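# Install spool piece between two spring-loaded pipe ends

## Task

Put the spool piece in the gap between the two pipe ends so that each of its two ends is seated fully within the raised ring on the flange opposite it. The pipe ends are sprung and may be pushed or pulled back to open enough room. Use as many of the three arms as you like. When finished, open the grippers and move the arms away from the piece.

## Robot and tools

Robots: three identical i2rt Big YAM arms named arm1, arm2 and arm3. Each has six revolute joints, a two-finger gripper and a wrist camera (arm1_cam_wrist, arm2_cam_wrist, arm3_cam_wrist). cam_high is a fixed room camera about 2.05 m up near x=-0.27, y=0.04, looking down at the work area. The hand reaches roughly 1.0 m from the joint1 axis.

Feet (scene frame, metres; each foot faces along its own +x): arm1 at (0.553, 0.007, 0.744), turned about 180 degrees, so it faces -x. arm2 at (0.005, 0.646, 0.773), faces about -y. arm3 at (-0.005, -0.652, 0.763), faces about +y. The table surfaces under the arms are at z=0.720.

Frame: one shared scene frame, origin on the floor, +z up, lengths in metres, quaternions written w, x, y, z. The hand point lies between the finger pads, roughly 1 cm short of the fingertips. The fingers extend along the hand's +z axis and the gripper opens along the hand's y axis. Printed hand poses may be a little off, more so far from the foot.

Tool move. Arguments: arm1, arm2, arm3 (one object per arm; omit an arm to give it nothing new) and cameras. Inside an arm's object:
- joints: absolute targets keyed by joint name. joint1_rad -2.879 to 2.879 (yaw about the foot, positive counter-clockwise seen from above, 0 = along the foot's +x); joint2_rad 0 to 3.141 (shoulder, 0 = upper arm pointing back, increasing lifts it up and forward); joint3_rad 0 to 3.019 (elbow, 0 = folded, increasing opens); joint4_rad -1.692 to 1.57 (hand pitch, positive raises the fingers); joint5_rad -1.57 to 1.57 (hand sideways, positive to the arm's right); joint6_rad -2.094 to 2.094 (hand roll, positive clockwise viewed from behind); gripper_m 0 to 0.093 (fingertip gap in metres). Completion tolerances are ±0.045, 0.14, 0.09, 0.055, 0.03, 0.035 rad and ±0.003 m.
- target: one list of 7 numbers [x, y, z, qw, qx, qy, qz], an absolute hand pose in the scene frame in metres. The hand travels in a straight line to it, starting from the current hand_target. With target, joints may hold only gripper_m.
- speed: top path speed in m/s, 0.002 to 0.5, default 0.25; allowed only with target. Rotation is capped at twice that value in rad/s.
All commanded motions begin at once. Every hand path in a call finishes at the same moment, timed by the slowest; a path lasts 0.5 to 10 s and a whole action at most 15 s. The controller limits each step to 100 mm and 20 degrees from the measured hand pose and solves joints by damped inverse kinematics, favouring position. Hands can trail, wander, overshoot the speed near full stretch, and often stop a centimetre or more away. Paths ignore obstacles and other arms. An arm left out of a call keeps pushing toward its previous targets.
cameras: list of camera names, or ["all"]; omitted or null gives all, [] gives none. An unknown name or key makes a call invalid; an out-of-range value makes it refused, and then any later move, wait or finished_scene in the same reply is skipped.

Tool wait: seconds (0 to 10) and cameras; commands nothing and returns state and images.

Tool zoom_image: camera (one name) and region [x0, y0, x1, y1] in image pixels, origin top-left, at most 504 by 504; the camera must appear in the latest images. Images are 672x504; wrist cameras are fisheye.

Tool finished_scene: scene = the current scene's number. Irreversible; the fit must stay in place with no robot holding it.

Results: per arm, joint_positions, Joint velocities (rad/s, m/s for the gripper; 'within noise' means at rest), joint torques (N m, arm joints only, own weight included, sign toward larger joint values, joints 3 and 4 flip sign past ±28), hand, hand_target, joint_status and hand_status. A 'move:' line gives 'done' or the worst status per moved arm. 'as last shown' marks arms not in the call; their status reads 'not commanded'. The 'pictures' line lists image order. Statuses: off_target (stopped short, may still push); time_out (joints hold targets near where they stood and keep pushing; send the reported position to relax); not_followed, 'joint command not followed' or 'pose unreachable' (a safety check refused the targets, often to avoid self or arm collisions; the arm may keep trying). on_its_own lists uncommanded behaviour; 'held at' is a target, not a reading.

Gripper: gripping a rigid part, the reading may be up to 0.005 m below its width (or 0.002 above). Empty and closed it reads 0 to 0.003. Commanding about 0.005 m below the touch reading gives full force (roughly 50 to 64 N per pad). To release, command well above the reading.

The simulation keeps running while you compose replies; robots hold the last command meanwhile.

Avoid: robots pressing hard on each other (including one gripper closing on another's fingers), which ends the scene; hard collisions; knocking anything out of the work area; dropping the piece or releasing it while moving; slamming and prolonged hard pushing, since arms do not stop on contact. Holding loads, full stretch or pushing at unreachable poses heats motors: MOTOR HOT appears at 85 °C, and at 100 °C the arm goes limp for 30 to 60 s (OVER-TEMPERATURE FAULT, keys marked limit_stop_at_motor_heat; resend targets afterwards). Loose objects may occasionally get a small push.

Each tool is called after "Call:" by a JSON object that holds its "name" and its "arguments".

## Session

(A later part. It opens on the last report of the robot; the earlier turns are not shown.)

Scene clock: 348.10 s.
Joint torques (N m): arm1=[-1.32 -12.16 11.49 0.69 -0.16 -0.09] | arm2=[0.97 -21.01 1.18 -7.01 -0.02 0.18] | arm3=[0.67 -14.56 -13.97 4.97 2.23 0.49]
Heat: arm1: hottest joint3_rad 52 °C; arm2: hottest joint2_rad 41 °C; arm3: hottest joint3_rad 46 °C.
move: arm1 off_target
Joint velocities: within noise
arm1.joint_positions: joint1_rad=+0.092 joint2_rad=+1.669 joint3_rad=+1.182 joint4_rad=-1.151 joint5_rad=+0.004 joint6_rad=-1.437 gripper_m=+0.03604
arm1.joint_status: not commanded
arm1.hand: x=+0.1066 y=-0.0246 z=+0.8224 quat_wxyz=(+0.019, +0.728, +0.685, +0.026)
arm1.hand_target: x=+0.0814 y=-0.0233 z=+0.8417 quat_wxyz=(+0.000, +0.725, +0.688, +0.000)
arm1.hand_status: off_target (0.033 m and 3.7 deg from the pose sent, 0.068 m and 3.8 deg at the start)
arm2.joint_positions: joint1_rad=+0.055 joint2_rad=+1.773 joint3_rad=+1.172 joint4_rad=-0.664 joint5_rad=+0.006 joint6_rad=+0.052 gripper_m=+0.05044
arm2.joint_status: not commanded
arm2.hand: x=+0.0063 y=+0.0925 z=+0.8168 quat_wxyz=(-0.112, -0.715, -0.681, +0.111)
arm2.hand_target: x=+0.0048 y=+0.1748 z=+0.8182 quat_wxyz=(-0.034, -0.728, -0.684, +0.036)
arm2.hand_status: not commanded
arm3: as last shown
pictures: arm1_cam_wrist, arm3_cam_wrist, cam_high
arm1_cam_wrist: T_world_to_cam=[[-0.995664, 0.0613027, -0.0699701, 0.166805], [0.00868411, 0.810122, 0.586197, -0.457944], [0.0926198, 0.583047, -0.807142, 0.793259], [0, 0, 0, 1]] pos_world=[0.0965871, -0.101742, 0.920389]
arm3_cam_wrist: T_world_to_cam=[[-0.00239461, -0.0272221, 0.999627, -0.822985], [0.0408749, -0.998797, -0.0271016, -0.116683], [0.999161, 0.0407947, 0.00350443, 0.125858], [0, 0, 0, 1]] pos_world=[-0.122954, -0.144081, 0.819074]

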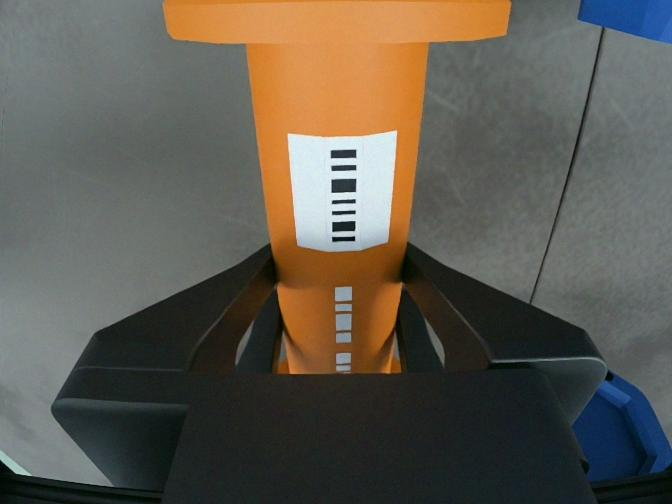

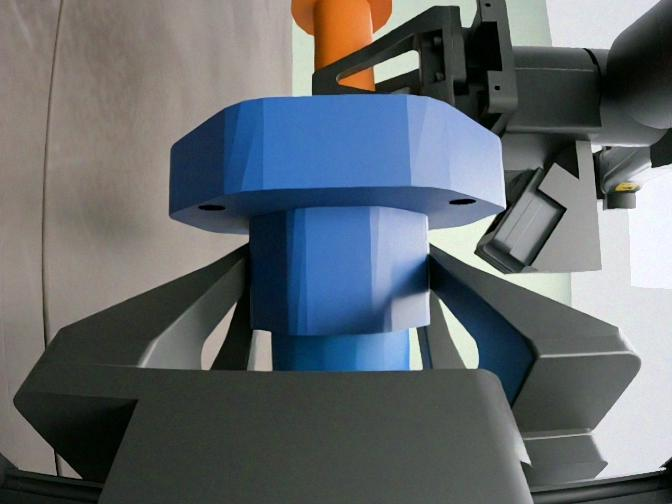

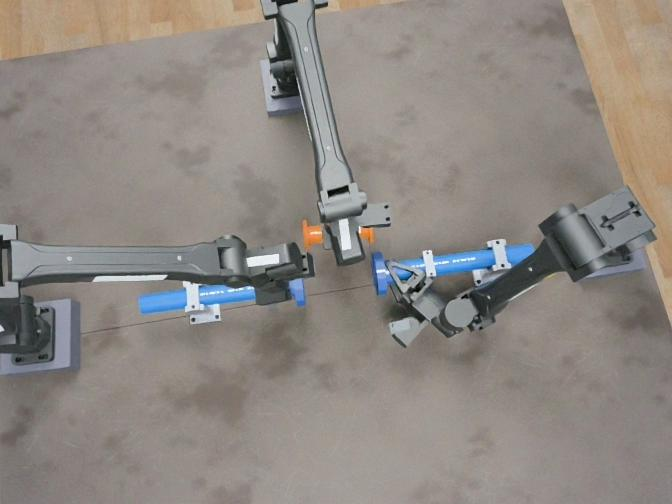

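Call:
{"name": "move", "arguments": {"arm1": {"target":[0.076,-0.0085,0.839,0,0.7254,0.6884,0],"speed":0.06}, "cameras": ["cam_high","arm3_cam_wrist","arm2_cam_wrist"]}}

Call:
{"name": "zoom_image", "arguments": {"camera": "cam_high", "region": [280, 200, 410, 320]}}

Scene clock: 365.13 s.
Joint torques (N m): arm1=[-1.2 -12.4 11.48 0.76 -0.16 -0.08] | arm2=[0.97 -20.95 1.17 -6.99 -0.02 0.18] | arm3=[0.03 -14.1 -14.08 4.82 2.25 0.45]
Heat: arm1: hottest joint3_rad 52 °C; arm2: hottest joint2_rad 42 °C; arm3: hottest joint3_rad 46 °C.
move: arm1 off_target
Joint velocities: within noise
arm1.joint_positions: joint1_rad=+0.058 joint2_rad=+1.678 joint3_rad=+1.190 joint4_rad=-1.151 joint5_rad=+0.004 joint6_rad=-1.469 gripper_m=+0.03604
arm1.joint_status: not commanded
arm1.hand: x=+0.1032 y=-0.0094 z=+0.8208 quat_wxyz=(+0.021, +0.729, +0.684, +0.026)
arm1.hand_target: x=+0.0775 y=-0.0085 z=+0.8398 quat_wxyz=(+0.000, +0.725, +0.688, +0.000)
arm1.hand_status: off_target (0.033 m and 3.9 deg from the pose sent, 0.038 m and 3.7 deg at the start)
arm2, arm3: as last shown
pictures: arm2_cam_wrist, arm3_cam_wrist, cam_high
arm2_cam_wrist: T_world_to_cam=[[-0.998533, 0.0532848, -0.00966453, 0.0115751], [0.0477004, 0.949905, 0.308879, -0.3351], [0.0256389, 0.307964, -0.951052, 0.869035], [0, 0, 0, 1]] pos_world=[0.00526134, 0.0500643, 0.930114]
arm3_cam_wrist: T_world_to_cam=[[-0.00239461, -0.0272221, 0.999627, -0.822985], [0.0408749, -0.998797, -0.0271016, -0.116683], [0.999161, 0.0407947, 0.00350443, 0.125858], [0, 0, 0, 1]] pos_world=[-0.122954, -0.144081, 0.819074]

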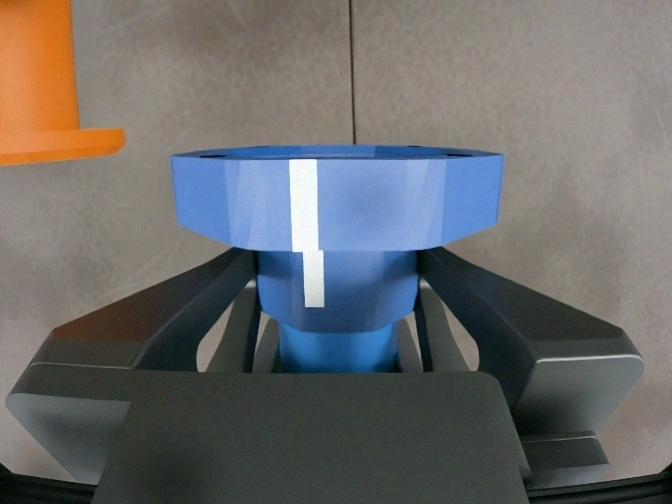

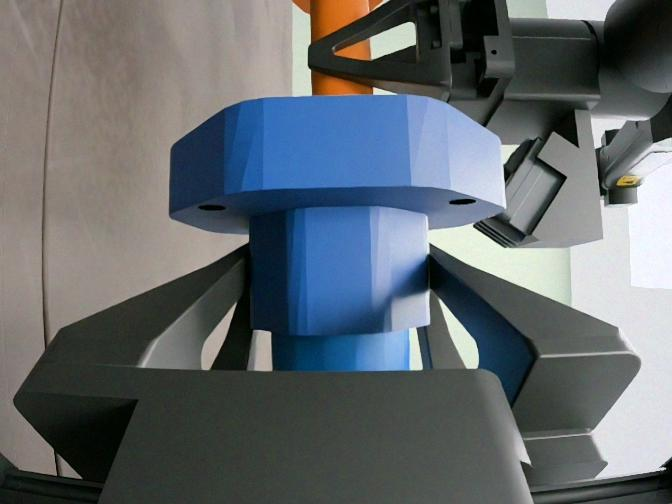

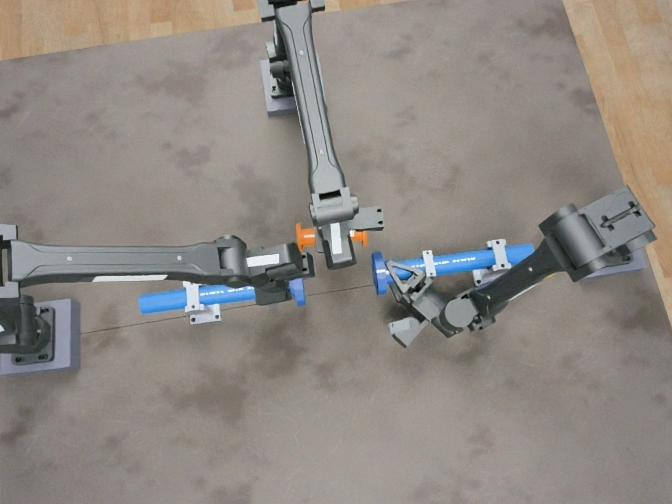

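Scaled by 3.877 (camera's finer frame: 960x720).

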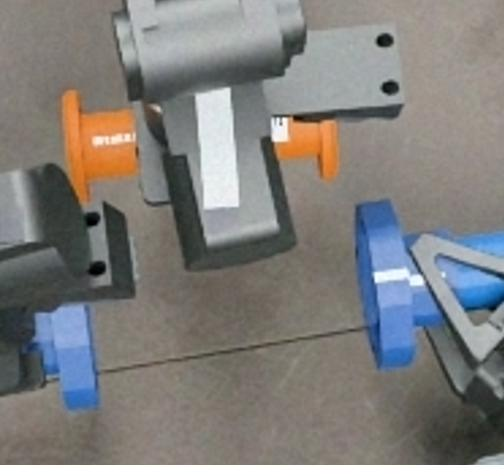

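Call:
{"name": "move", "arguments": {"arm1": {"target":[0.040,-0.0112,0.836,0,0.7254,0.6884,0],"speed":0.06}, "cameras": ["cam_high","arm3_cam_wrist","arm2_cam_wrist"]}}

Call:
{"name": "zoom_image", "arguments": {"camera": "cam_high", "region": [280, 200, 410, 320]}}

Scene clock: 415.07 s.
Joint torques (N m): arm1=[-0.91 -13.74 11.66 -0.1 -0.17 -0.05] | arm2=[0.91 -21.01 1.17 -7.01 -0.03 0.18] | arm3=[-0.5 -14.74 -14.23 4.98 2.23 0.46]
Heat: arm1: hottest joint3_rad 49 °C; arm2: hottest joint2_rad 42 °C; arm3: hottest joint3_rad 48 °C.
move: arm1 off_target
Joint velocities: within noise
arm1.joint_positions: joint1_rad=+0.058 joint2_rad=+1.770 joint3_rad=+1.301 joint4_rad=-1.152 joint5_rad=+0.004 joint6_rad=-1.469 gripper_m=+0.03604
arm1.joint_status: not commanded
arm1.hand: x=+0.0617 y=-0.0110 z=+0.8157 quat_wxyz=(+0.014, +0.729, +0.684, +0.019)
arm1.hand_target: x=+0.0411 y=-0.0112 z=+0.8363 quat_wxyz=(+0.000, +0.725, +0.688, +0.000)
arm1.hand_status: off_target (0.030 m and 2.8 deg from the pose sent, 0.065 m and 3.9 deg at the start)
arm2, arm3: as last shown
pictures: arm2_cam_wrist, arm3_cam_wrist, cam_high
arm2_cam_wrist: T_world_to_cam=[[-0.998533, 0.0532848, -0.00966453, 0.0115751], [0.0477004, 0.949905, 0.308879, -0.3351], [0.0256389, 0.307964, -0.951052, 0.869035], [0, 0, 0, 1]] pos_world=[0.00526134, 0.0500643, 0.930114]
arm3_cam_wrist: T_world_to_cam=[[-0.00239461, -0.0272221, 0.999627, -0.822985], [0.0408749, -0.998797, -0.0271016, -0.116683], [0.999161, 0.0407947, 0.00350443, 0.125858], [0, 0, 0, 1]] pos_world=[-0.122954, -0.144081, 0.819074]

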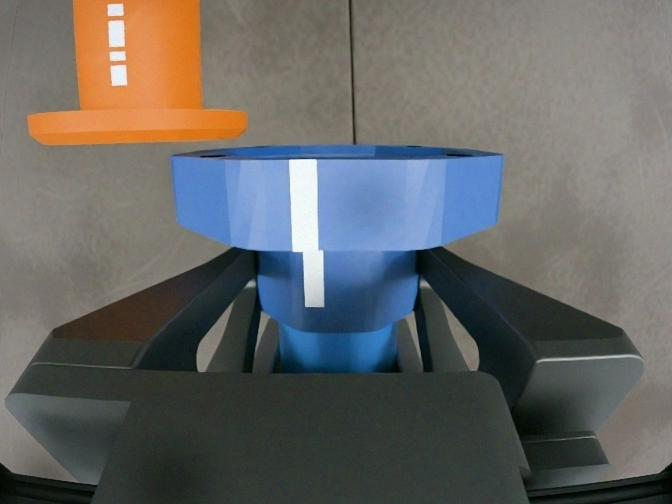

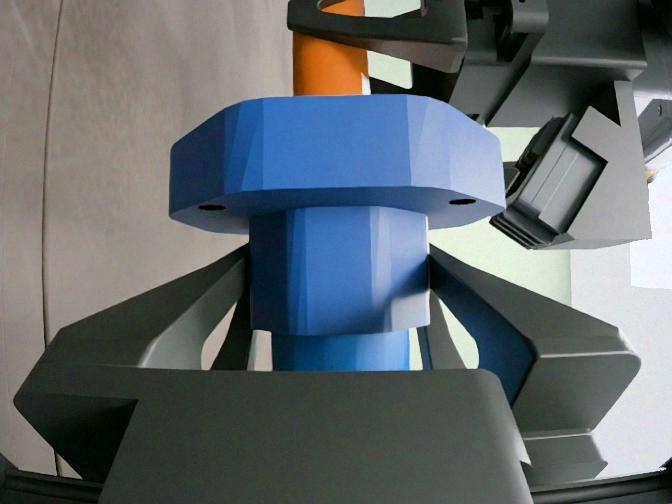

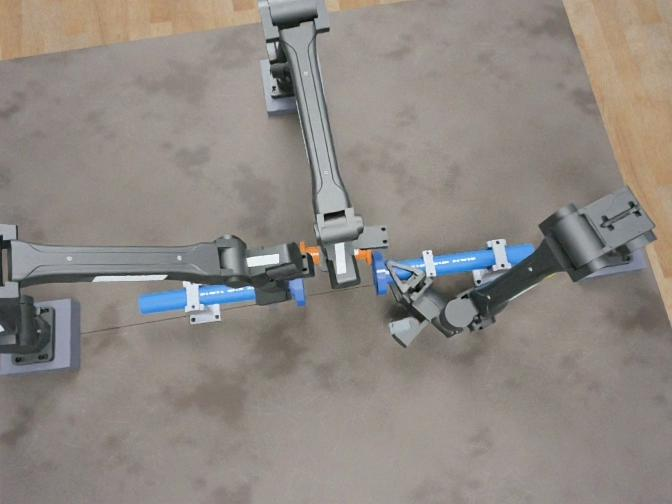

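Scaled by 3.877 (camera's finer frame: 960x720).

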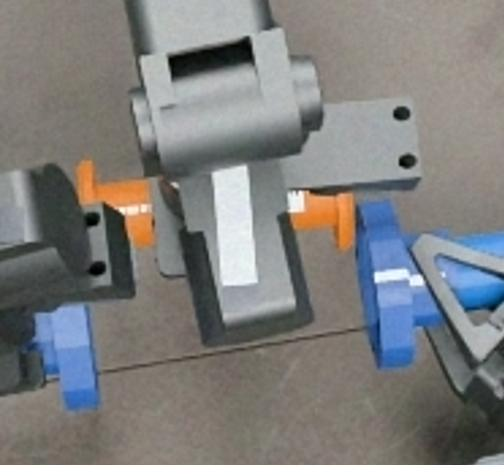

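Call:
{"name": "move", "arguments": {"arm1": {"target":[0.013,-0.0132,0.842,0,0.7254,0.6884,0],"speed":0.05}, "cameras": ["cam_high","arm3_cam_wrist","arm2_cam_wrist"]}}

Call:
{"name": "zoom_image", "arguments": {"camera": "cam_high", "region": [280, 200, 410, 320]}}

Scene clock: 427.83 s.
Joint torques (N m): arm1=[-0.73 -14.68 11.9 -0.18 -0.17 -0.03] | arm2=[0.97 -21.01 1.16 -7.01 -0.02 0.18] | arm3=[-0.26 -14.8 -14.24 5.15 2.27 0.49]
Heat: arm1: hottest joint3_rad 51 °C; arm2: hottest joint2_rad 42 °C; arm3: hottest joint3_rad 48 °C.
move: arm1 off_target
Joint velocities: within noise
arm1.joint_positions: joint1_rad=+0.058 joint2_rad=+1.829 joint3_rad=+1.401 joint4_rad=-1.193 joint5_rad=+0.004 joint6_rad=-1.469 gripper_m=+0.03604
arm1.joint_status: not commanded
arm1.hand: x=+0.0341 y=-0.0121 z=+0.8211 quat_wxyz=(+0.014, +0.729, +0.684, +0.019)
arm1.hand_target: x=+0.0142 y=-0.0132 z=+0.8424 quat_wxyz=(+0.000, +0.725, +0.688, +0.000)
arm1.hand_status: off_target (0.030 m and 2.8 deg from the pose sent, 0.055 m and 2.8 deg at the start)
arm2, arm3: as last shown
pictures: arm2_cam_wrist, arm3_cam_wrist, cam_high
arm2_cam_wrist: T_world_to_cam=[[-0.998533, 0.0532848, -0.00966453, 0.0115751], [0.0477004, 0.949905, 0.308879, -0.3351], [0.0256389, 0.307964, -0.951052, 0.869035], [0, 0, 0, 1]] pos_world=[0.00526134, 0.0500643, 0.930114]
arm3_cam_wrist: T_world_to_cam=[[-0.00239461, -0.0272221, 0.999627, -0.822985], [0.0408749, -0.998797, -0.0271016, -0.116683], [0.999161, 0.0407947, 0.00350443, 0.125858], [0, 0, 0, 1]] pos_world=[-0.122954, -0.144081, 0.819074]

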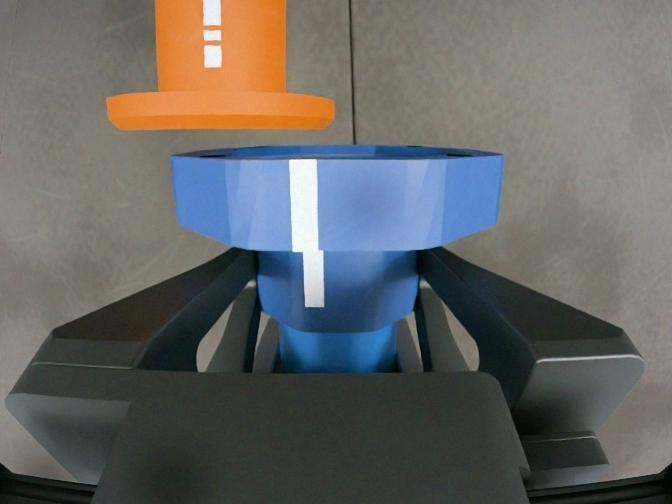

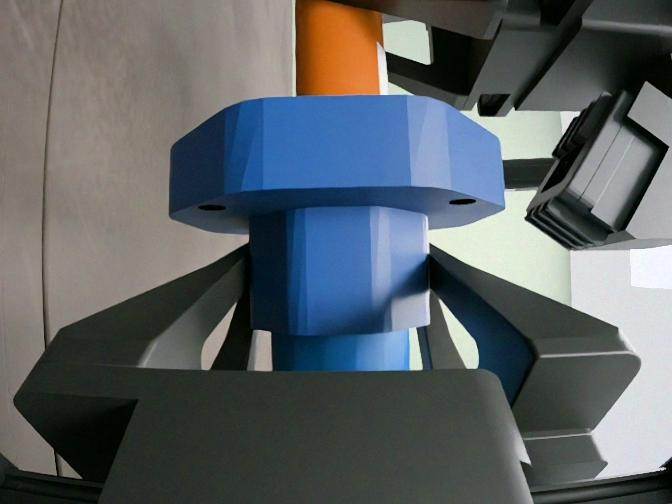

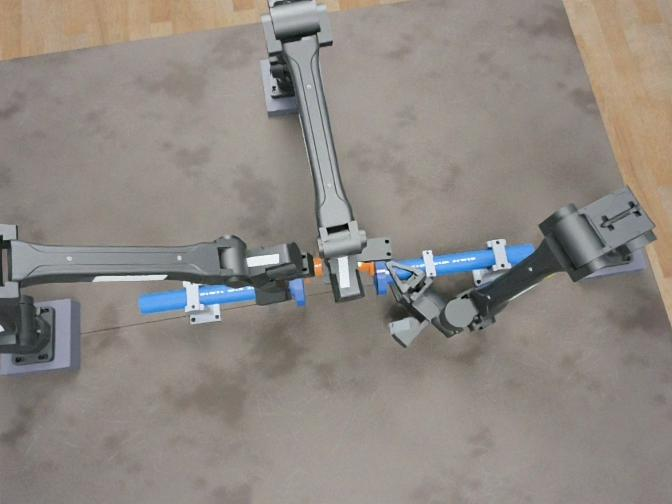

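Scaled by 3.877 (camera's finer frame: 960x720).

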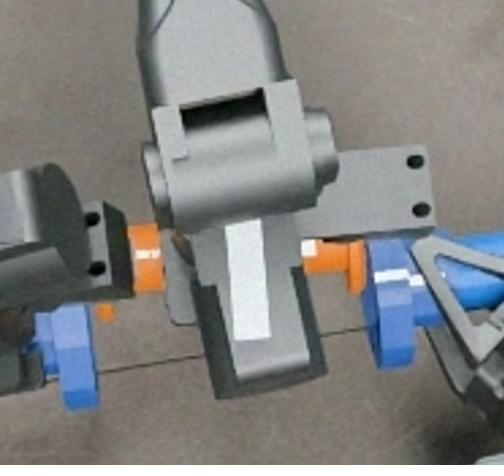

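Call:
{"name": "move", "arguments": {"arm1": {"target":[-0.002,-0.0132,0.842,0,0.7254,0.6884,0],"speed":0.05}, "cameras": ["cam_high","arm3_cam_wrist","arm2_cam_wrist"]}}

Call:
{"name": "zoom_image", "arguments": {"camera": "cam_high", "region": [280, 200, 410, 320]}}

Scene clock: 447.23 s.
Joint torques (N m): arm1=[-0.85 -15.15 12 -0.2 -0.17 -0.04] | arm2=[0.91 -21.01 1.16 -7.01 -0.02 0.17] | arm3=[0.44 -14.1 -14.05 4.86 2.29 0.47]
Heat: arm1: hottest joint3_rad 52 °C; arm2: hottest joint2_rad 42 °C; arm3: hottest joint3_rad 49 °C.
move: arm1 off_target
Joint velocities: within noise
arm1.joint_positions: joint1_rad=+0.058 joint2_rad=+1.866 joint3_rad=+1.454 joint4_rad=-1.209 joint5_rad=+0.004 joint6_rad=-1.469 gripper_m=+0.03604
arm1.joint_status: not commanded
arm1.hand: x=+0.0191 y=-0.0127 z=+0.8205 quat_wxyz=(+0.015, +0.729, +0.684, +0.019)
arm1.hand_target: x=-0.0007 y=-0.0132 z=+0.8422 quat_wxyz=(+0.000, +0.725, +0.688, +0.000)
arm1.hand_status: off_target (0.030 m and 2.8 deg from the pose sent, 0.042 m and 2.8 deg at the start)
arm2, arm3: as last shown
pictures: arm2_cam_wrist, arm3_cam_wrist, cam_high
arm2_cam_wrist: T_world_to_cam=[[-0.998533, 0.0532848, -0.00966453, 0.0115751], [0.0477004, 0.949905, 0.308879, -0.3351], [0.0256389, 0.307964, -0.951052, 0.869035], [0, 0, 0, 1]] pos_world=[0.00526134, 0.0500643, 0.930114]
arm3_cam_wrist: T_world_to_cam=[[-0.00239461, -0.0272221, 0.999627, -0.822985], [0.0408749, -0.998797, -0.0271016, -0.116683], [0.999161, 0.0407947, 0.00350443, 0.125858], [0, 0, 0, 1]] pos_world=[-0.122954, -0.144081, 0.819074]

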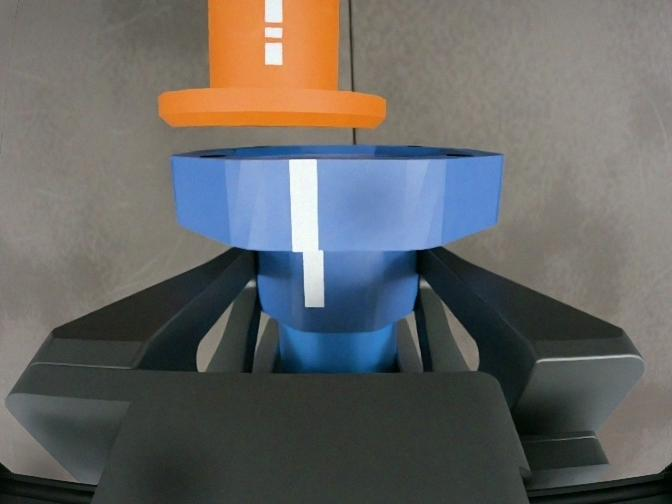

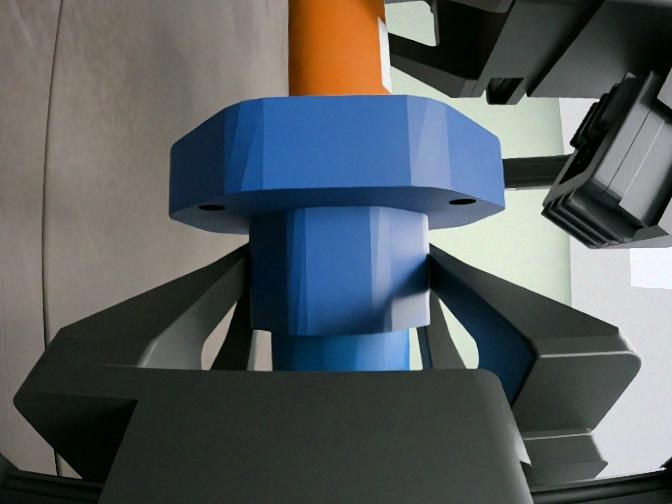

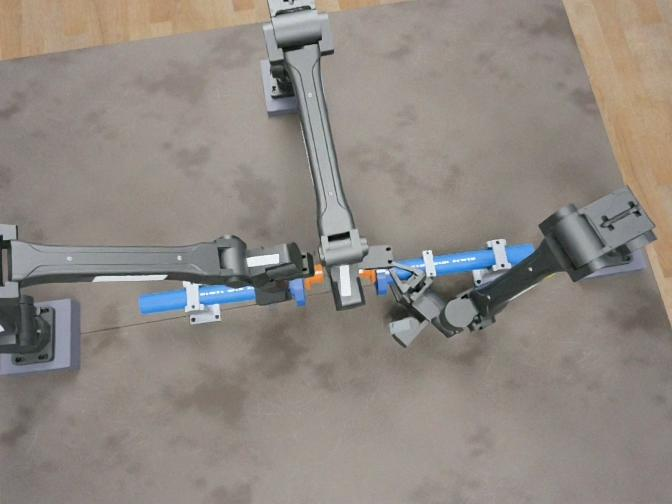

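Scaled by 3.877 (camera's finer frame: 960x720).

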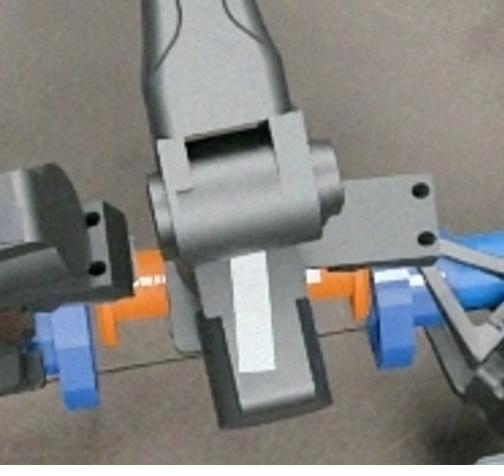

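Call:
{"name": "move", "arguments": {"arm1": {"target":[-0.019,-0.0134,0.842,0,0.7163,0.6978,0],"speed":0.05}, "cameras": ["cam_high","arm3_cam_wrist","arm2_cam_wrist"]}}

Call:
{"name": "zoom_image", "arguments": {"camera": "cam_high", "region": [280, 200, 410, 320]}}

Scene clock: 465.97 s.
Joint torques (N m): arm1=[-0.79 -15.97 12.07 -0.18 -0.16 -0.08] | arm2=[0.91 -20.95 1.16 -7.02 -0.03 0.18] | arm3=[0.91 -15.09 -14.12 5.24 2.28 0.41]
Heat: arm1: hottest joint3_rad 51 °C; arm2: hottest joint2_rad 42 °C; arm3: hottest joint3_rad 49 °C.
move: arm1 off_target
Joint velocities: within noise
arm1.joint_positions: joint1_rad=+0.058 joint2_rad=+1.908 joint3_rad=+1.517 joint4_rad=-1.230 joint5_rad=+0.004 joint6_rad=-1.492 gripper_m=+0.03604
arm1.joint_status: not commanded
arm1.hand: x=+0.0016 y=-0.0132 z=+0.8202 quat_wxyz=(+0.015, +0.721, +0.693, +0.019)
arm1.hand_target: x=-0.0178 y=-0.0133 z=+0.8424 quat_wxyz=(-0.001, +0.716, +0.698, +0.000)
arm1.hand_status: off_target (0.030 m and 2.9 deg from the pose sent, 0.044 m and 3.4 deg at the start)
arm2, arm3: as last shown
pictures: arm2_cam_wrist, arm3_cam_wrist, cam_high
arm2_cam_wrist: T_world_to_cam=[[-0.998533, 0.0532848, -0.00966453, 0.0115751], [0.0477004, 0.949905, 0.308879, -0.3351], [0.0256389, 0.307964, -0.951052, 0.869035], [0, 0, 0, 1]] pos_world=[0.00526134, 0.0500643, 0.930114]
arm3_cam_wrist: T_world_to_cam=[[-0.00239461, -0.0272221, 0.999627, -0.822985], [0.0408749, -0.998797, -0.0271016, -0.116683], [0.999161, 0.0407947, 0.00350443, 0.125858], [0, 0, 0, 1]] pos_world=[-0.122954, -0.144081, 0.819074]

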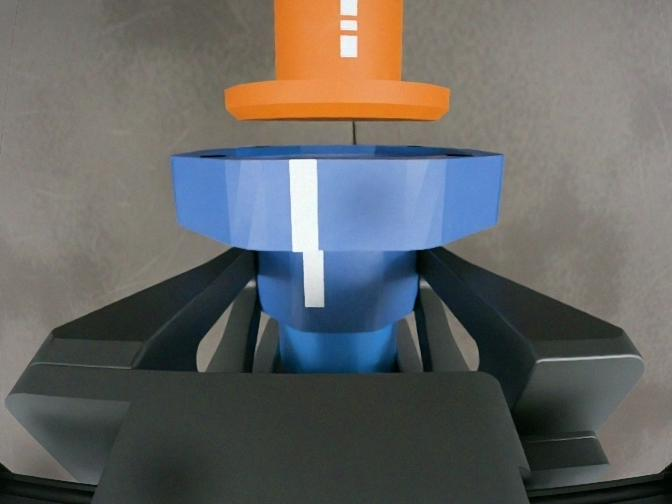

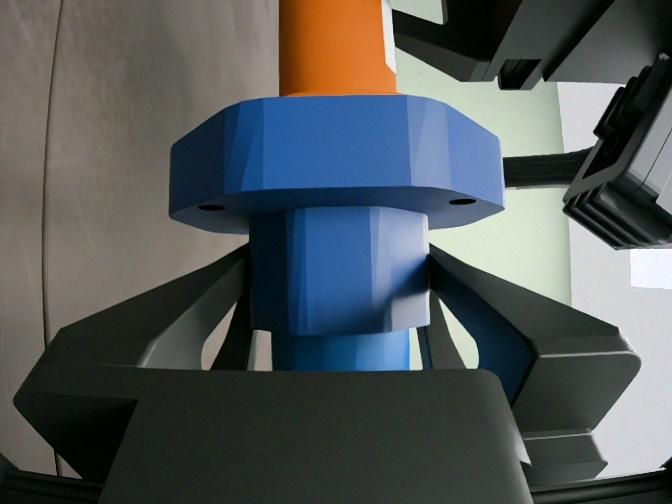

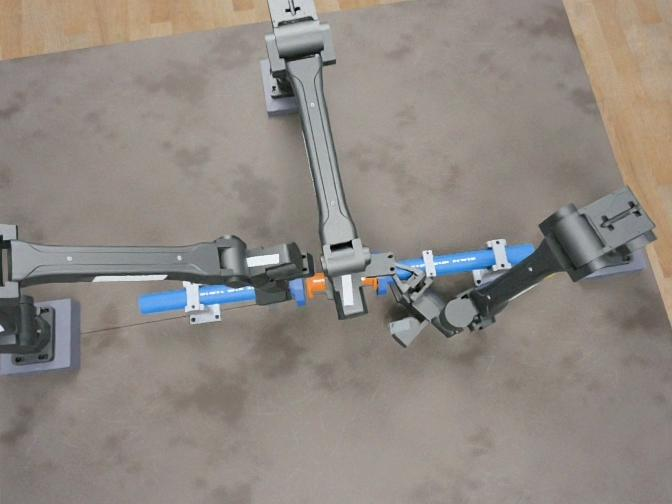

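Scaled by 3.877 (camera's finer frame: 960x720).

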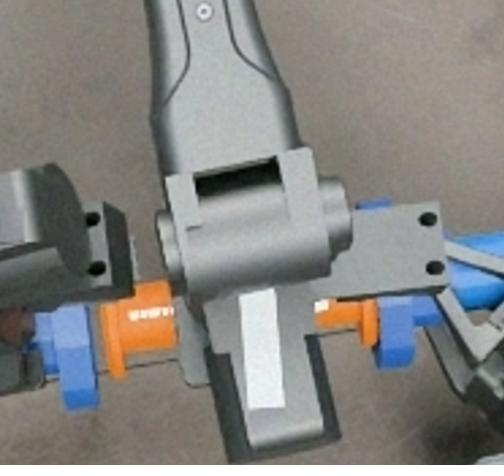

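Call:
{"name": "move", "arguments": {"arm2": {"target":[0.0055,0.115,0.8175,0.0298,0.7277,0.6845,-0.0317],"speed":0.06}, "cameras": ["arm2_cam_wrist"]}}

Call:
{"name": "move", "arguments": {"arm2": {"target":[0.0055,0.085,0.8175,0.0298,0.7277,0.6845,-0.0317],"speed":0.06}, "cameras": ["cam_high","arm2_cam_wrist","arm3_cam_wrist"]}}

Call:
{"name": "zoom_image", "arguments": {"camera": "cam_high", "region": [280, 200, 410, 320]}}

Scene clock: 487.17 s.
Joint torques (N m): arm1=[-0.85 -16.03 12.07 -0.17 -0.12 -0.08] | arm2=[1.03 -16.56 7.19 -3.48 -0.02 0.19] | arm3=[0.67 -14.56 -13.97 4.86 2.23 0.46]
Heat: arm1: hottest joint3_rad 49 °C; arm2: hottest joint2_rad 42 °C; arm3: hottest joint3_rad 49 °C.
move: arm2 not_followed
Joint velocities: within noise
arm1.joint_positions: joint1_rad=+0.058 joint2_rad=+1.909 joint3_rad=+1.517 joint4_rad=-1.231 joint5_rad=+0.002 joint6_rad=-1.493 gripper_m=+0.03604
arm1.joint_status: not commanded
arm1.hand: x=+0.0018 y=-0.0138 z=+0.8198 quat_wxyz=(+0.016, +0.720, +0.693, +0.019)
arm1.hand_target: x=-0.0177 y=-0.0133 z=+0.8423 quat_wxyz=(+0.000, +0.716, +0.698, +0.000)
arm1.hand_status: not commanded
arm2.joint_positions: joint1_rad=+0.055 joint2_rad=+1.844 joint3_rad=+1.302 joint4_rad=-0.832 joint5_rad=+0.006 joint6_rad=+0.052 gripper_m=+0.05044
arm2.joint_status: not commanded
arm2.on_its_own: joint2_rad is held at +1.828, not at its first target +1.687; joint3_rad is held at +1.292, not at its first target +1.093; joint4_rad is held at -0.953, not at its first target -0.888
arm2.hand: x=+0.0064 y=+0.0812 z=+0.8180 quat_wxyz=(-0.073, -0.720, -0.686, +0.074)
arm2.hand_target: x=+0.0056 y=+0.1136 z=+0.8183 quat_wxyz=(-0.032, -0.728, -0.684, +0.034)
arm2.hand_status: not_followed (0.034 m and 7.0 deg from the pose sent, 0.023 m and 13.2 deg at the start)
arm3: as last shown
pose unreachable (arm2 arm): on one or more control steps of this call this arm could not follow its commanded pose, so it was not sent that pose on those steps. On the call's last step it was still not sent that pose. It may still have moved: this result reports where it is.
cause: moving toward the commanded pose would bring a part of the arm too close to another arm (this arm's wrist camera and the arm1 arm's wrist (the part past joint 5)).
arm2_cam_wrist: T_world_to_cam=[[-0.99853, 0.0540689, -0.00367494, 0.00731092], [0.0477984, 0.910626, 0.410458, -0.40473], [0.0255395, 0.409679, -0.911872, 0.833397], [0, 0, 0, 1]] pos_world=[0.00536102, 0.0267362, 0.926103]

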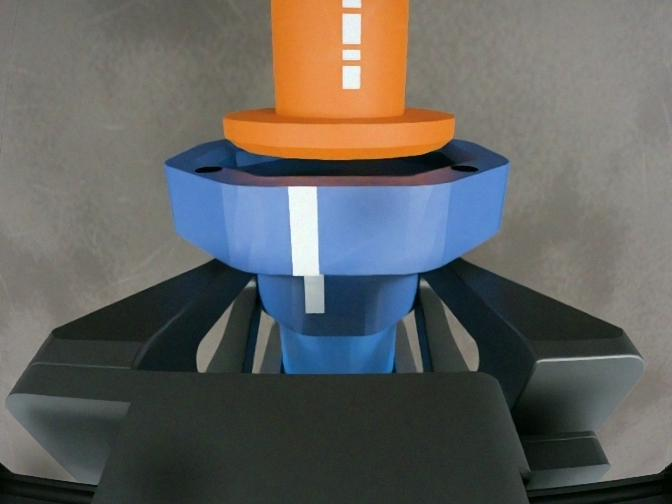

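Scene clock: 488.17 s.
Joint torques (N m): arm1=[-1.2 -15.97 12.07 -0.18 -0.1 -0.08] | arm2=[1.14 -15.97 7.23 -3.28 0.04 0.08] | arm3=[0.62 -14.21 -13.93 4.92 2.3 0.39]
Heat: arm1: hottest joint3_rad 49 °C; arm2: hottest joint2_rad 42 °C; arm3: hottest joint3_rad 49 °C.
move: arm2 not_followed
Joint velocities: within noise
arm1.joint_positions: joint1_rad=+0.063 joint2_rad=+1.909 joint3_rad=+1.517 joint4_rad=-1.231 joint5_rad=+0.002 joint6_rad=-1.493 gripper_m=+0.03604
arm1.joint_status: not commanded
arm1.hand: x=+0.0019 y=-0.0162 z=+0.8196 quat_wxyz=(+0.016, +0.719, +0.695, +0.019)
arm1.hand_target: x=-0.0177 y=-0.0134 z=+0.8423 quat_wxyz=(+0.000, +0.716, +0.698, +0.000)
arm1.hand_status: not commanded
arm2.joint_positions: joint1_rad=+0.055 joint2_rad=+1.851 joint3_rad=+1.312 joint4_rad=-0.838 joint5_rad=+0.006 joint6_rad=+0.052 gripper_m=+0.05044
arm2.joint_status: not commanded
arm2.on_its_own: joint2_rad is held at +1.844, not at its first target +1.687; joint3_rad is held at +1.303, not at its first target +1.093; joint4_rad is held at -0.953, not at its first target -0.888
arm2.hand: x=+0.0064 y=+0.0790 z=+0.8179 quat_wxyz=(-0.072, -0.720, -0.687, +0.073)
arm2.hand_target: x=+0.0062 y=+0.1105 z=+0.8138 quat_wxyz=(-0.029, -0.723, -0.690, +0.033)
arm2.hand_status: not_followed (0.006 m and 6.8 deg from the pose sent, 0.004 m and 7.0 deg at the start)
arm3.joint_positions: joint1_rad=+0.322 joint2_rad=+2.104 joint3_rad=+0.733 joint4_rad=+1.383 joint5_rad=+1.223 joint6_rad=-1.570 gripper_m=+0.04861
arm3.joint_status: not commanded
arm3.hand: x=+0.0011 y=-0.1446 z=+0.8194 quat_wxyz=(-0.644, +0.626, -0.314, +0.307)
arm3.hand_target: x=+0.0251 y=-0.2241 z=+0.8132 quat_wxyz=(-0.625, +0.628, -0.327, +0.328)
arm3.hand_status: not commanded
pictures: arm2_cam_wrist, arm3_cam_wrist, cam_high
pose unreachable (arm2 arm): on one or more control steps of this call this arm could not follow its commanded pose, so it was not sent that pose on those steps. On the call's last step it was still not sent that pose. It may still have moved: this result reports where it is.
cause: moving toward the commanded pose would bring a part of the arm too close to another arm (this arm's wrist camera and the arm1 arm's wrist (the part past joint 5)).
arm2_cam_wrist: T_world_to_cam=[[-0.998552, 0.0536857, -0.00335847, 0.00716055], [0.0475024, 0.909392, 0.413218, -0.404861], [0.0252381, 0.41246, -0.910626, 0.832925], [0, 0, 0, 1]] pos_world=[0.00536062, 0.0242446, 0.925803]
arm3_cam_wrist: T_world_to_cam=[[-0.00239461, -0.0272221, 0.999627, -0.822985], [0.0408749, -0.998797, -0.0271016, -0.116683], [0.999161, 0.0407947, 0.00350443, 0.125858], [0, 0, 0, 1]] pos_world=[-0.122954, -0.144081, 0.819074]

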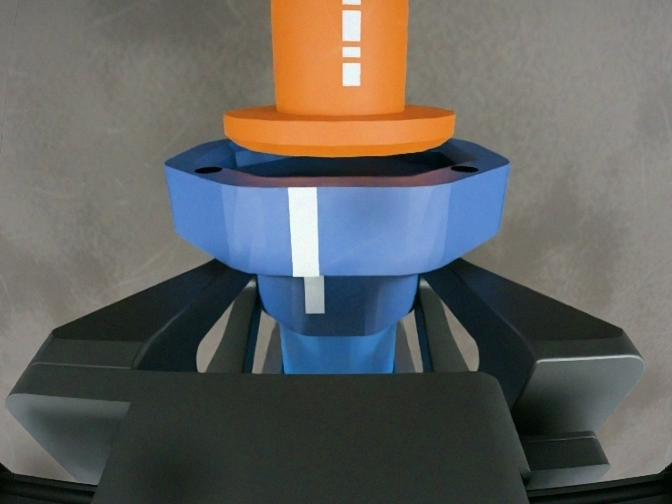

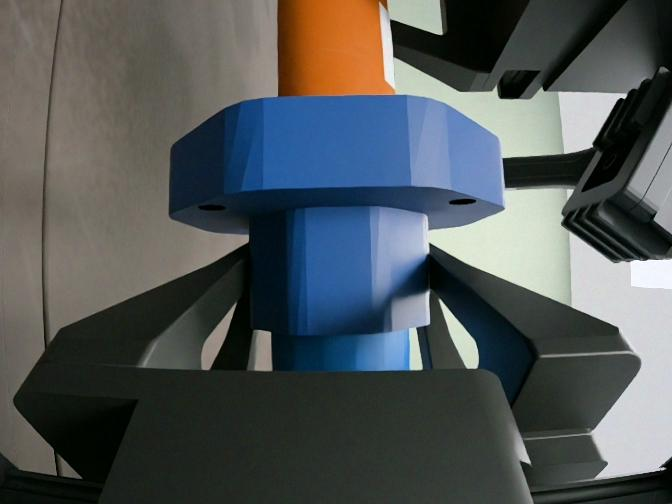

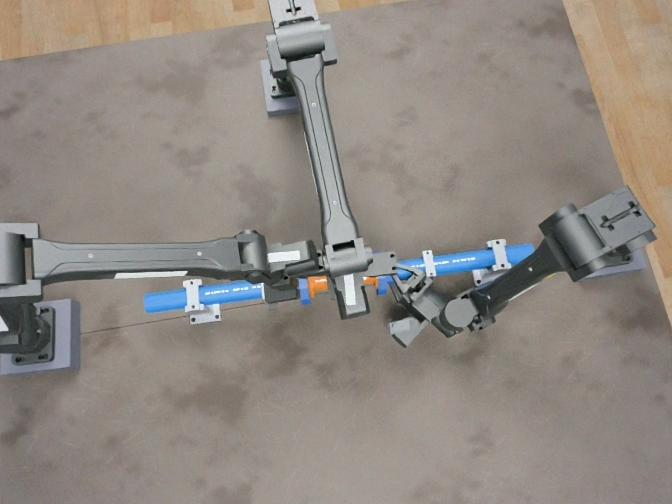

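Scaled by 3.877 (camera's finer frame: 960x720).

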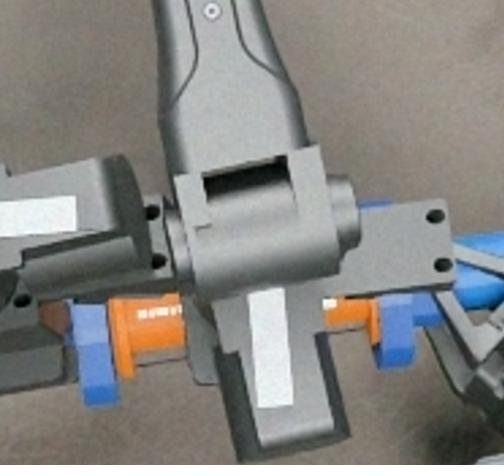

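Call:
{"name": "move", "arguments": {"arm2": {"target":[0.0058,0.088,0.8175,0.1542,0.7097,0.6676,-0.1639],"speed":0.06}, "cameras": ["arm2_cam_wrist","cam_high"]}}

Call:
{"name": "zoom_image", "arguments": {"camera": "cam_high", "region": [280, 200, 410, 320]}}

Scene clock: 496.93 s.
Joint torques (N m): arm1=[-1.32 -16.03 11.99 -0.16 -0.1 -0.08] | arm2=[1.61 -16.67 4.83 0.34 0.39 0.2] | arm3=[1.14 -14.39 -13.79 4.77 2.23 0.46]
Heat: arm1: hottest joint3_rad 49 °C; arm2: hottest joint2_rad 40 °C; arm3: hottest joint3_rad 49 °C.
move: arm2 off_target
Joint velocities: within noise
arm1.joint_positions: joint1_rad=+0.063 joint2_rad=+1.909 joint3_rad=+1.518 joint4_rad=-1.231 joint5_rad=+0.001 joint6_rad=-1.493 gripper_m=+0.03604
arm1.joint_status: not commanded
arm1.hand: x=+0.0016 y=-0.0167 z=+0.8200 quat_wxyz=(+0.016, +0.719, +0.695, +0.019)
arm1.hand_target: x=-0.0177 y=-0.0133 z=+0.8423 quat_wxyz=(+0.000, +0.716, +0.698, +0.000)
arm1.hand_status: not commanded
arm2.joint_positions: joint1_rad=+0.055 joint2_rad=+1.769 joint3_rad=+1.116 joint4_rad=-0.448 joint5_rad=+0.023 joint6_rad=+0.052 gripper_m=+0.05044
arm2.joint_status: not commanded
arm2.hand: x=+0.0035 y=+0.0684 z=+0.8166 quat_wxyz=(-0.165, -0.704, -0.669, +0.172)
arm2.hand_target: x=+0.0056 y=+0.0873 z=+0.8169 quat_wxyz=(-0.154, -0.710, -0.668, +0.164)
arm2.hand_status: off_target (0.020 m and 1.7 deg from the pose sent, 0.009 m and 14.3 deg at the start)
arm3: as last shown
led back after a hold (arm2 arm): the arm was led back toward your command in small steps, so it may still be short of it.
pose unreachable (arm2 arm): on one or more control steps of this call this arm could not follow its commanded pose, so it was not sent that pose on those steps. It may still have moved: this result reports where it is.
cause: moving toward the commanded pose would bring a part of the arm too close to another arm (this arm's wrist camera and the arm1 arm's wrist (the part past joint 5)).
arm2_cam_wrist: T_world_to_cam=[[-0.998305, 0.0580664, -0.00392798, 0.0050793], [0.056828, 0.987127, 0.149501, -0.184435], [0.0125584, 0.149024, -0.988754, 0.918088], [0, 0, 0, 1]] pos_world=[0.00402206, 0.0449486, 0.935357]

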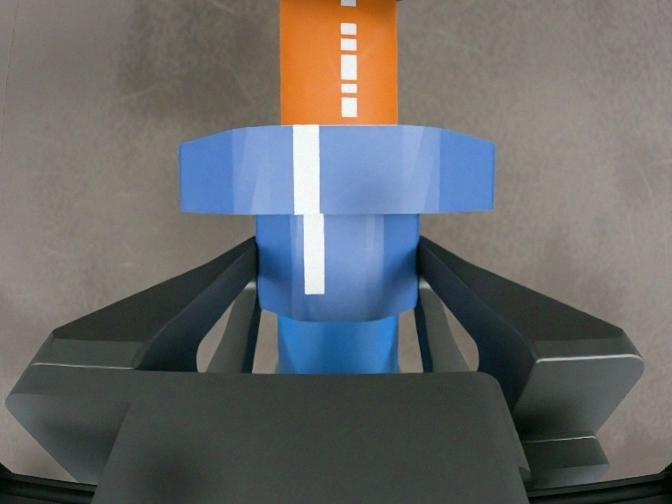

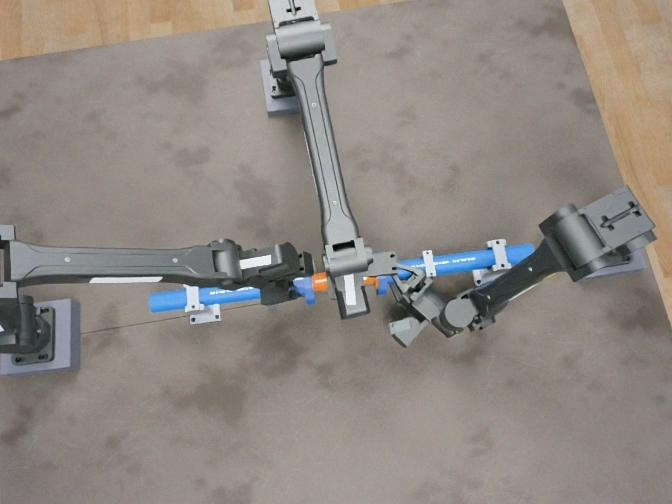

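Scaled by 3.877 (camera's finer frame: 960x720).

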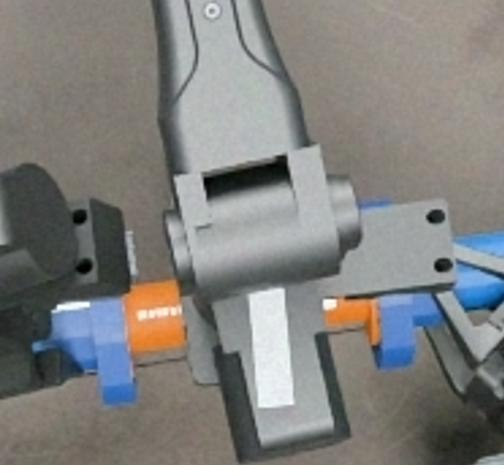

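Call:
{"name": "move", "arguments": {"arm2": {"target":[0.0045,0.062,0.8172,0.1542,0.7097,0.6676,-0.1639],"speed":0.06}, "cameras": ["arm2_cam_wrist","cam_high"]}}

Call:
{"name": "zoom_image", "arguments": {"camera": "cam_high", "region": [280, 200, 410, 320]}}

Scene clock: 506.23 s.
Joint torques (N m): arm1=[-1.49 -16.03 11.99 -0.16 0.04 -0.08] | arm2=[1.44 -13.33 9.91 0.16 0.32 0.17] | arm3=[0.56 -14.1 -14.17 4.96 2.25 0.47]
Heat: arm1: hottest joint3_rad 50 °C; arm2: hottest joint2_rad 39 °C; arm3: hottest joint3_rad 50 °C.
move: arm2 done
Joint velocities: within noise
arm1.joint_positions: joint1_rad=+0.065 joint2_rad=+1.909 joint3_rad=+1.518 joint4_rad=-1.231 joint5_rad=-0.002 joint6_rad=-1.493 gripper_m=+0.03604
arm1.joint_status: not commanded
arm1.hand: x=+0.0016 y=-0.0182 z=+0.8200 quat_wxyz=(+0.017, +0.718, +0.695, +0.017)
arm1.hand_target: x=-0.0177 y=-0.0133 z=+0.8424 quat_wxyz=(+0.000, +0.716, +0.698, +0.000)
arm1.hand_status: not commanded
arm2.joint_positions: joint1_rad=+0.055 joint2_rad=+1.778 joint3_rad=+1.136 joint4_rad=-0.468 joint5_rad=+0.023 joint6_rad=+0.052 gripper_m=+0.05044
arm2.joint_status: not commanded
arm2.hand: x=+0.0035 y=+0.0648 z=+0.8172 quat_wxyz=(-0.161, -0.705, -0.670, +0.169)
arm2.hand_target: x=+0.0045 y=+0.0621 z=+0.8172 quat_wxyz=(-0.154, -0.710, -0.668, +0.164)
arm2.hand_status: done (0.003 m and 1.2 deg from the pose sent, 0.007 m and 1.7 deg at the start)
arm3: as last shown
arm2_cam_wrist: T_world_to_cam=[[-0.998306, 0.0580883, -0.00327643, 0.0047416], [0.056831, 0.98566, 0.158885, -0.1886], [0.0124588, 0.15843, -0.987292, 0.917428], [0, 0, 0, 1]] pos_world=[0.00402182, 0.0402719, 0.93575]

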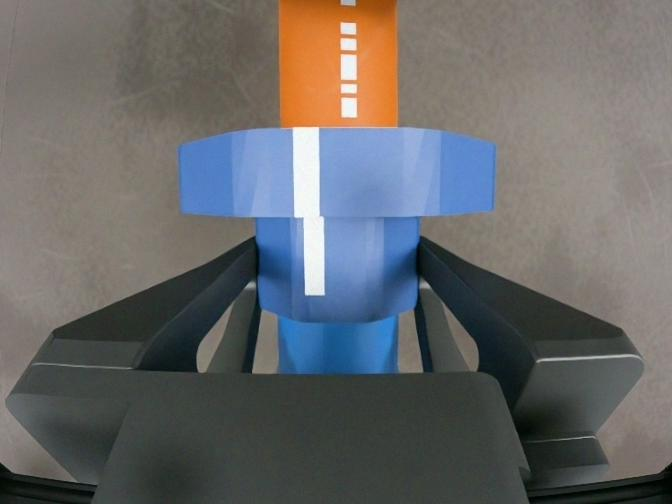

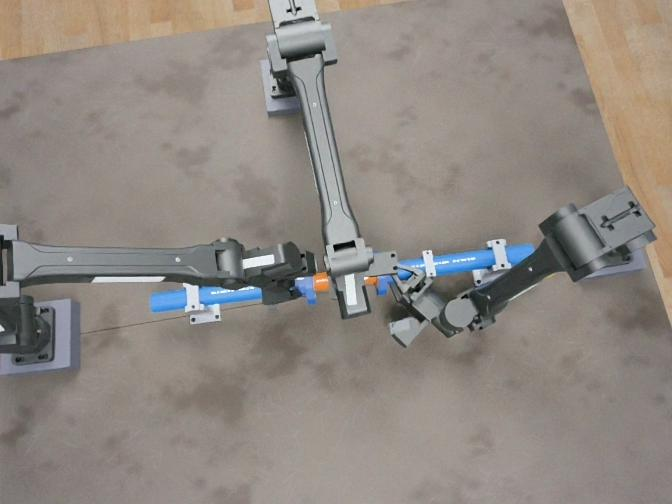

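Scaled by 3.877 (camera's finer frame: 960x720).

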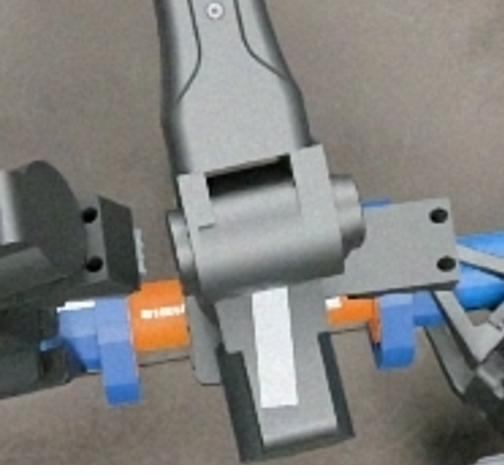

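Call:
{"name": "move", "arguments": {"arm3": {"target":[0.003,-0.135,0.8185,0.6272,-0.6272,0.3265,-0.3265],"speed":0.06}, "cameras": ["arm3_cam_wrist","cam_high"]}}

Call:
{"name": "zoom_image", "arguments": {"camera": "cam_high", "region": [280, 200, 410, 320]}}

Scene clock: 512.70 s.
Joint torques (N m): arm1=[-1.38 -16.03 11.99 -0.16 0.04 -0.07] | arm2=[1.38 -13.33 9.88 0.16 0.32 0.18] | arm3=[-0.15 -11.28 4.77 0.94 0.14 -0.09]
Heat: arm1: hottest joint3_rad 50 °C; arm2: hottest joint2_rad 38 °C; arm3: hottest joint3_rad 49 °C.
move: arm3 done
Joint velocities: within noise
arm1, arm2: as last shown
arm1.hand_target: x=-0.0177 y=-0.0133 z=+0.8424 quat_wxyz=(-0.001, +0.716, +0.698, +0.000)
arm2.hand_target: x=+0.0045 y=+0.0621 z=+0.8172 quat_wxyz=(-0.155, -0.710, -0.668, +0.164)
arm3.joint_positions: joint1_rad=+0.322 joint2_rad=+2.092 joint3_rad=+0.758 joint4_rad=+1.302 joint5_rad=+1.262 joint6_rad=-1.522 gripper_m=+0.04859
arm3.joint_status: not commanded
arm3.hand: x=+0.0020 y=-0.1401 z=+0.8201 quat_wxyz=(-0.634, +0.623, -0.331, +0.316)
arm3.hand_target: x=+0.0031 y=-0.1351 z=+0.8186 quat_wxyz=(-0.627, +0.627, -0.326, +0.327)
arm3.hand_status: done (0.005 m and 1.6 deg from the pose sent, 0.010 m and 3.2 deg at the start)
arm3_cam_wrist: T_world_to_cam=[[0.0118437, -0.0246993, 0.999625, -0.823256], [0.00169752, -0.999693, -0.0247211, -0.114201], [0.999928, 0.00198968, -0.0117981, 0.131998], [0, 0, 0, 1]] pos_world=[-0.122044, -0.134762, 0.821681]

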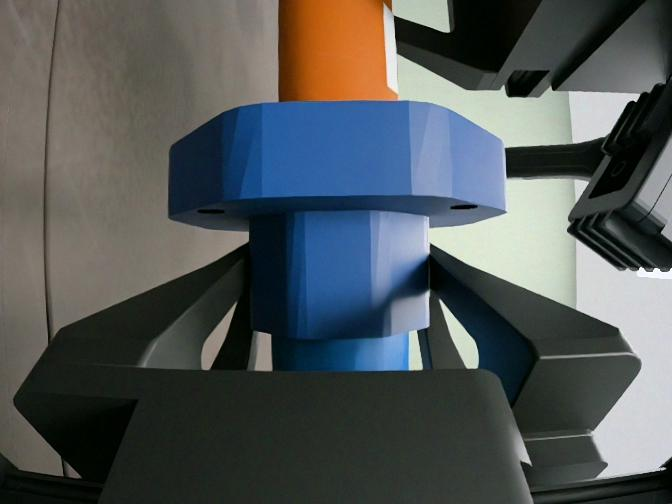

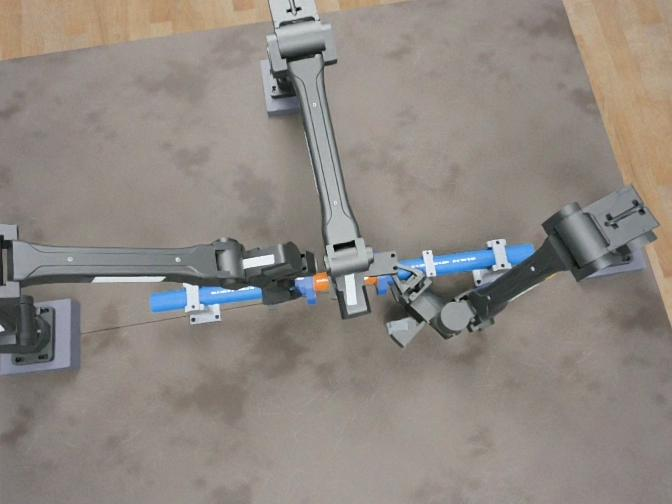

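Scaled by 3.877 (camera's finer frame: 960x720).

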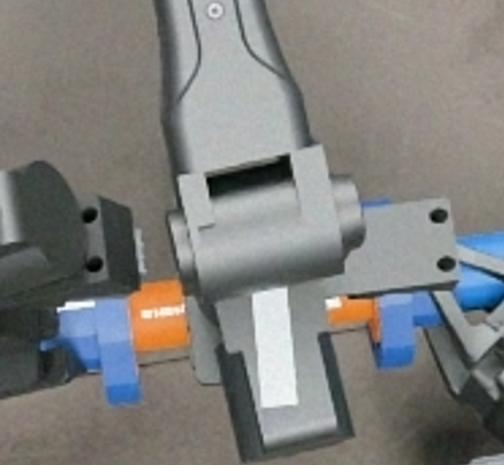

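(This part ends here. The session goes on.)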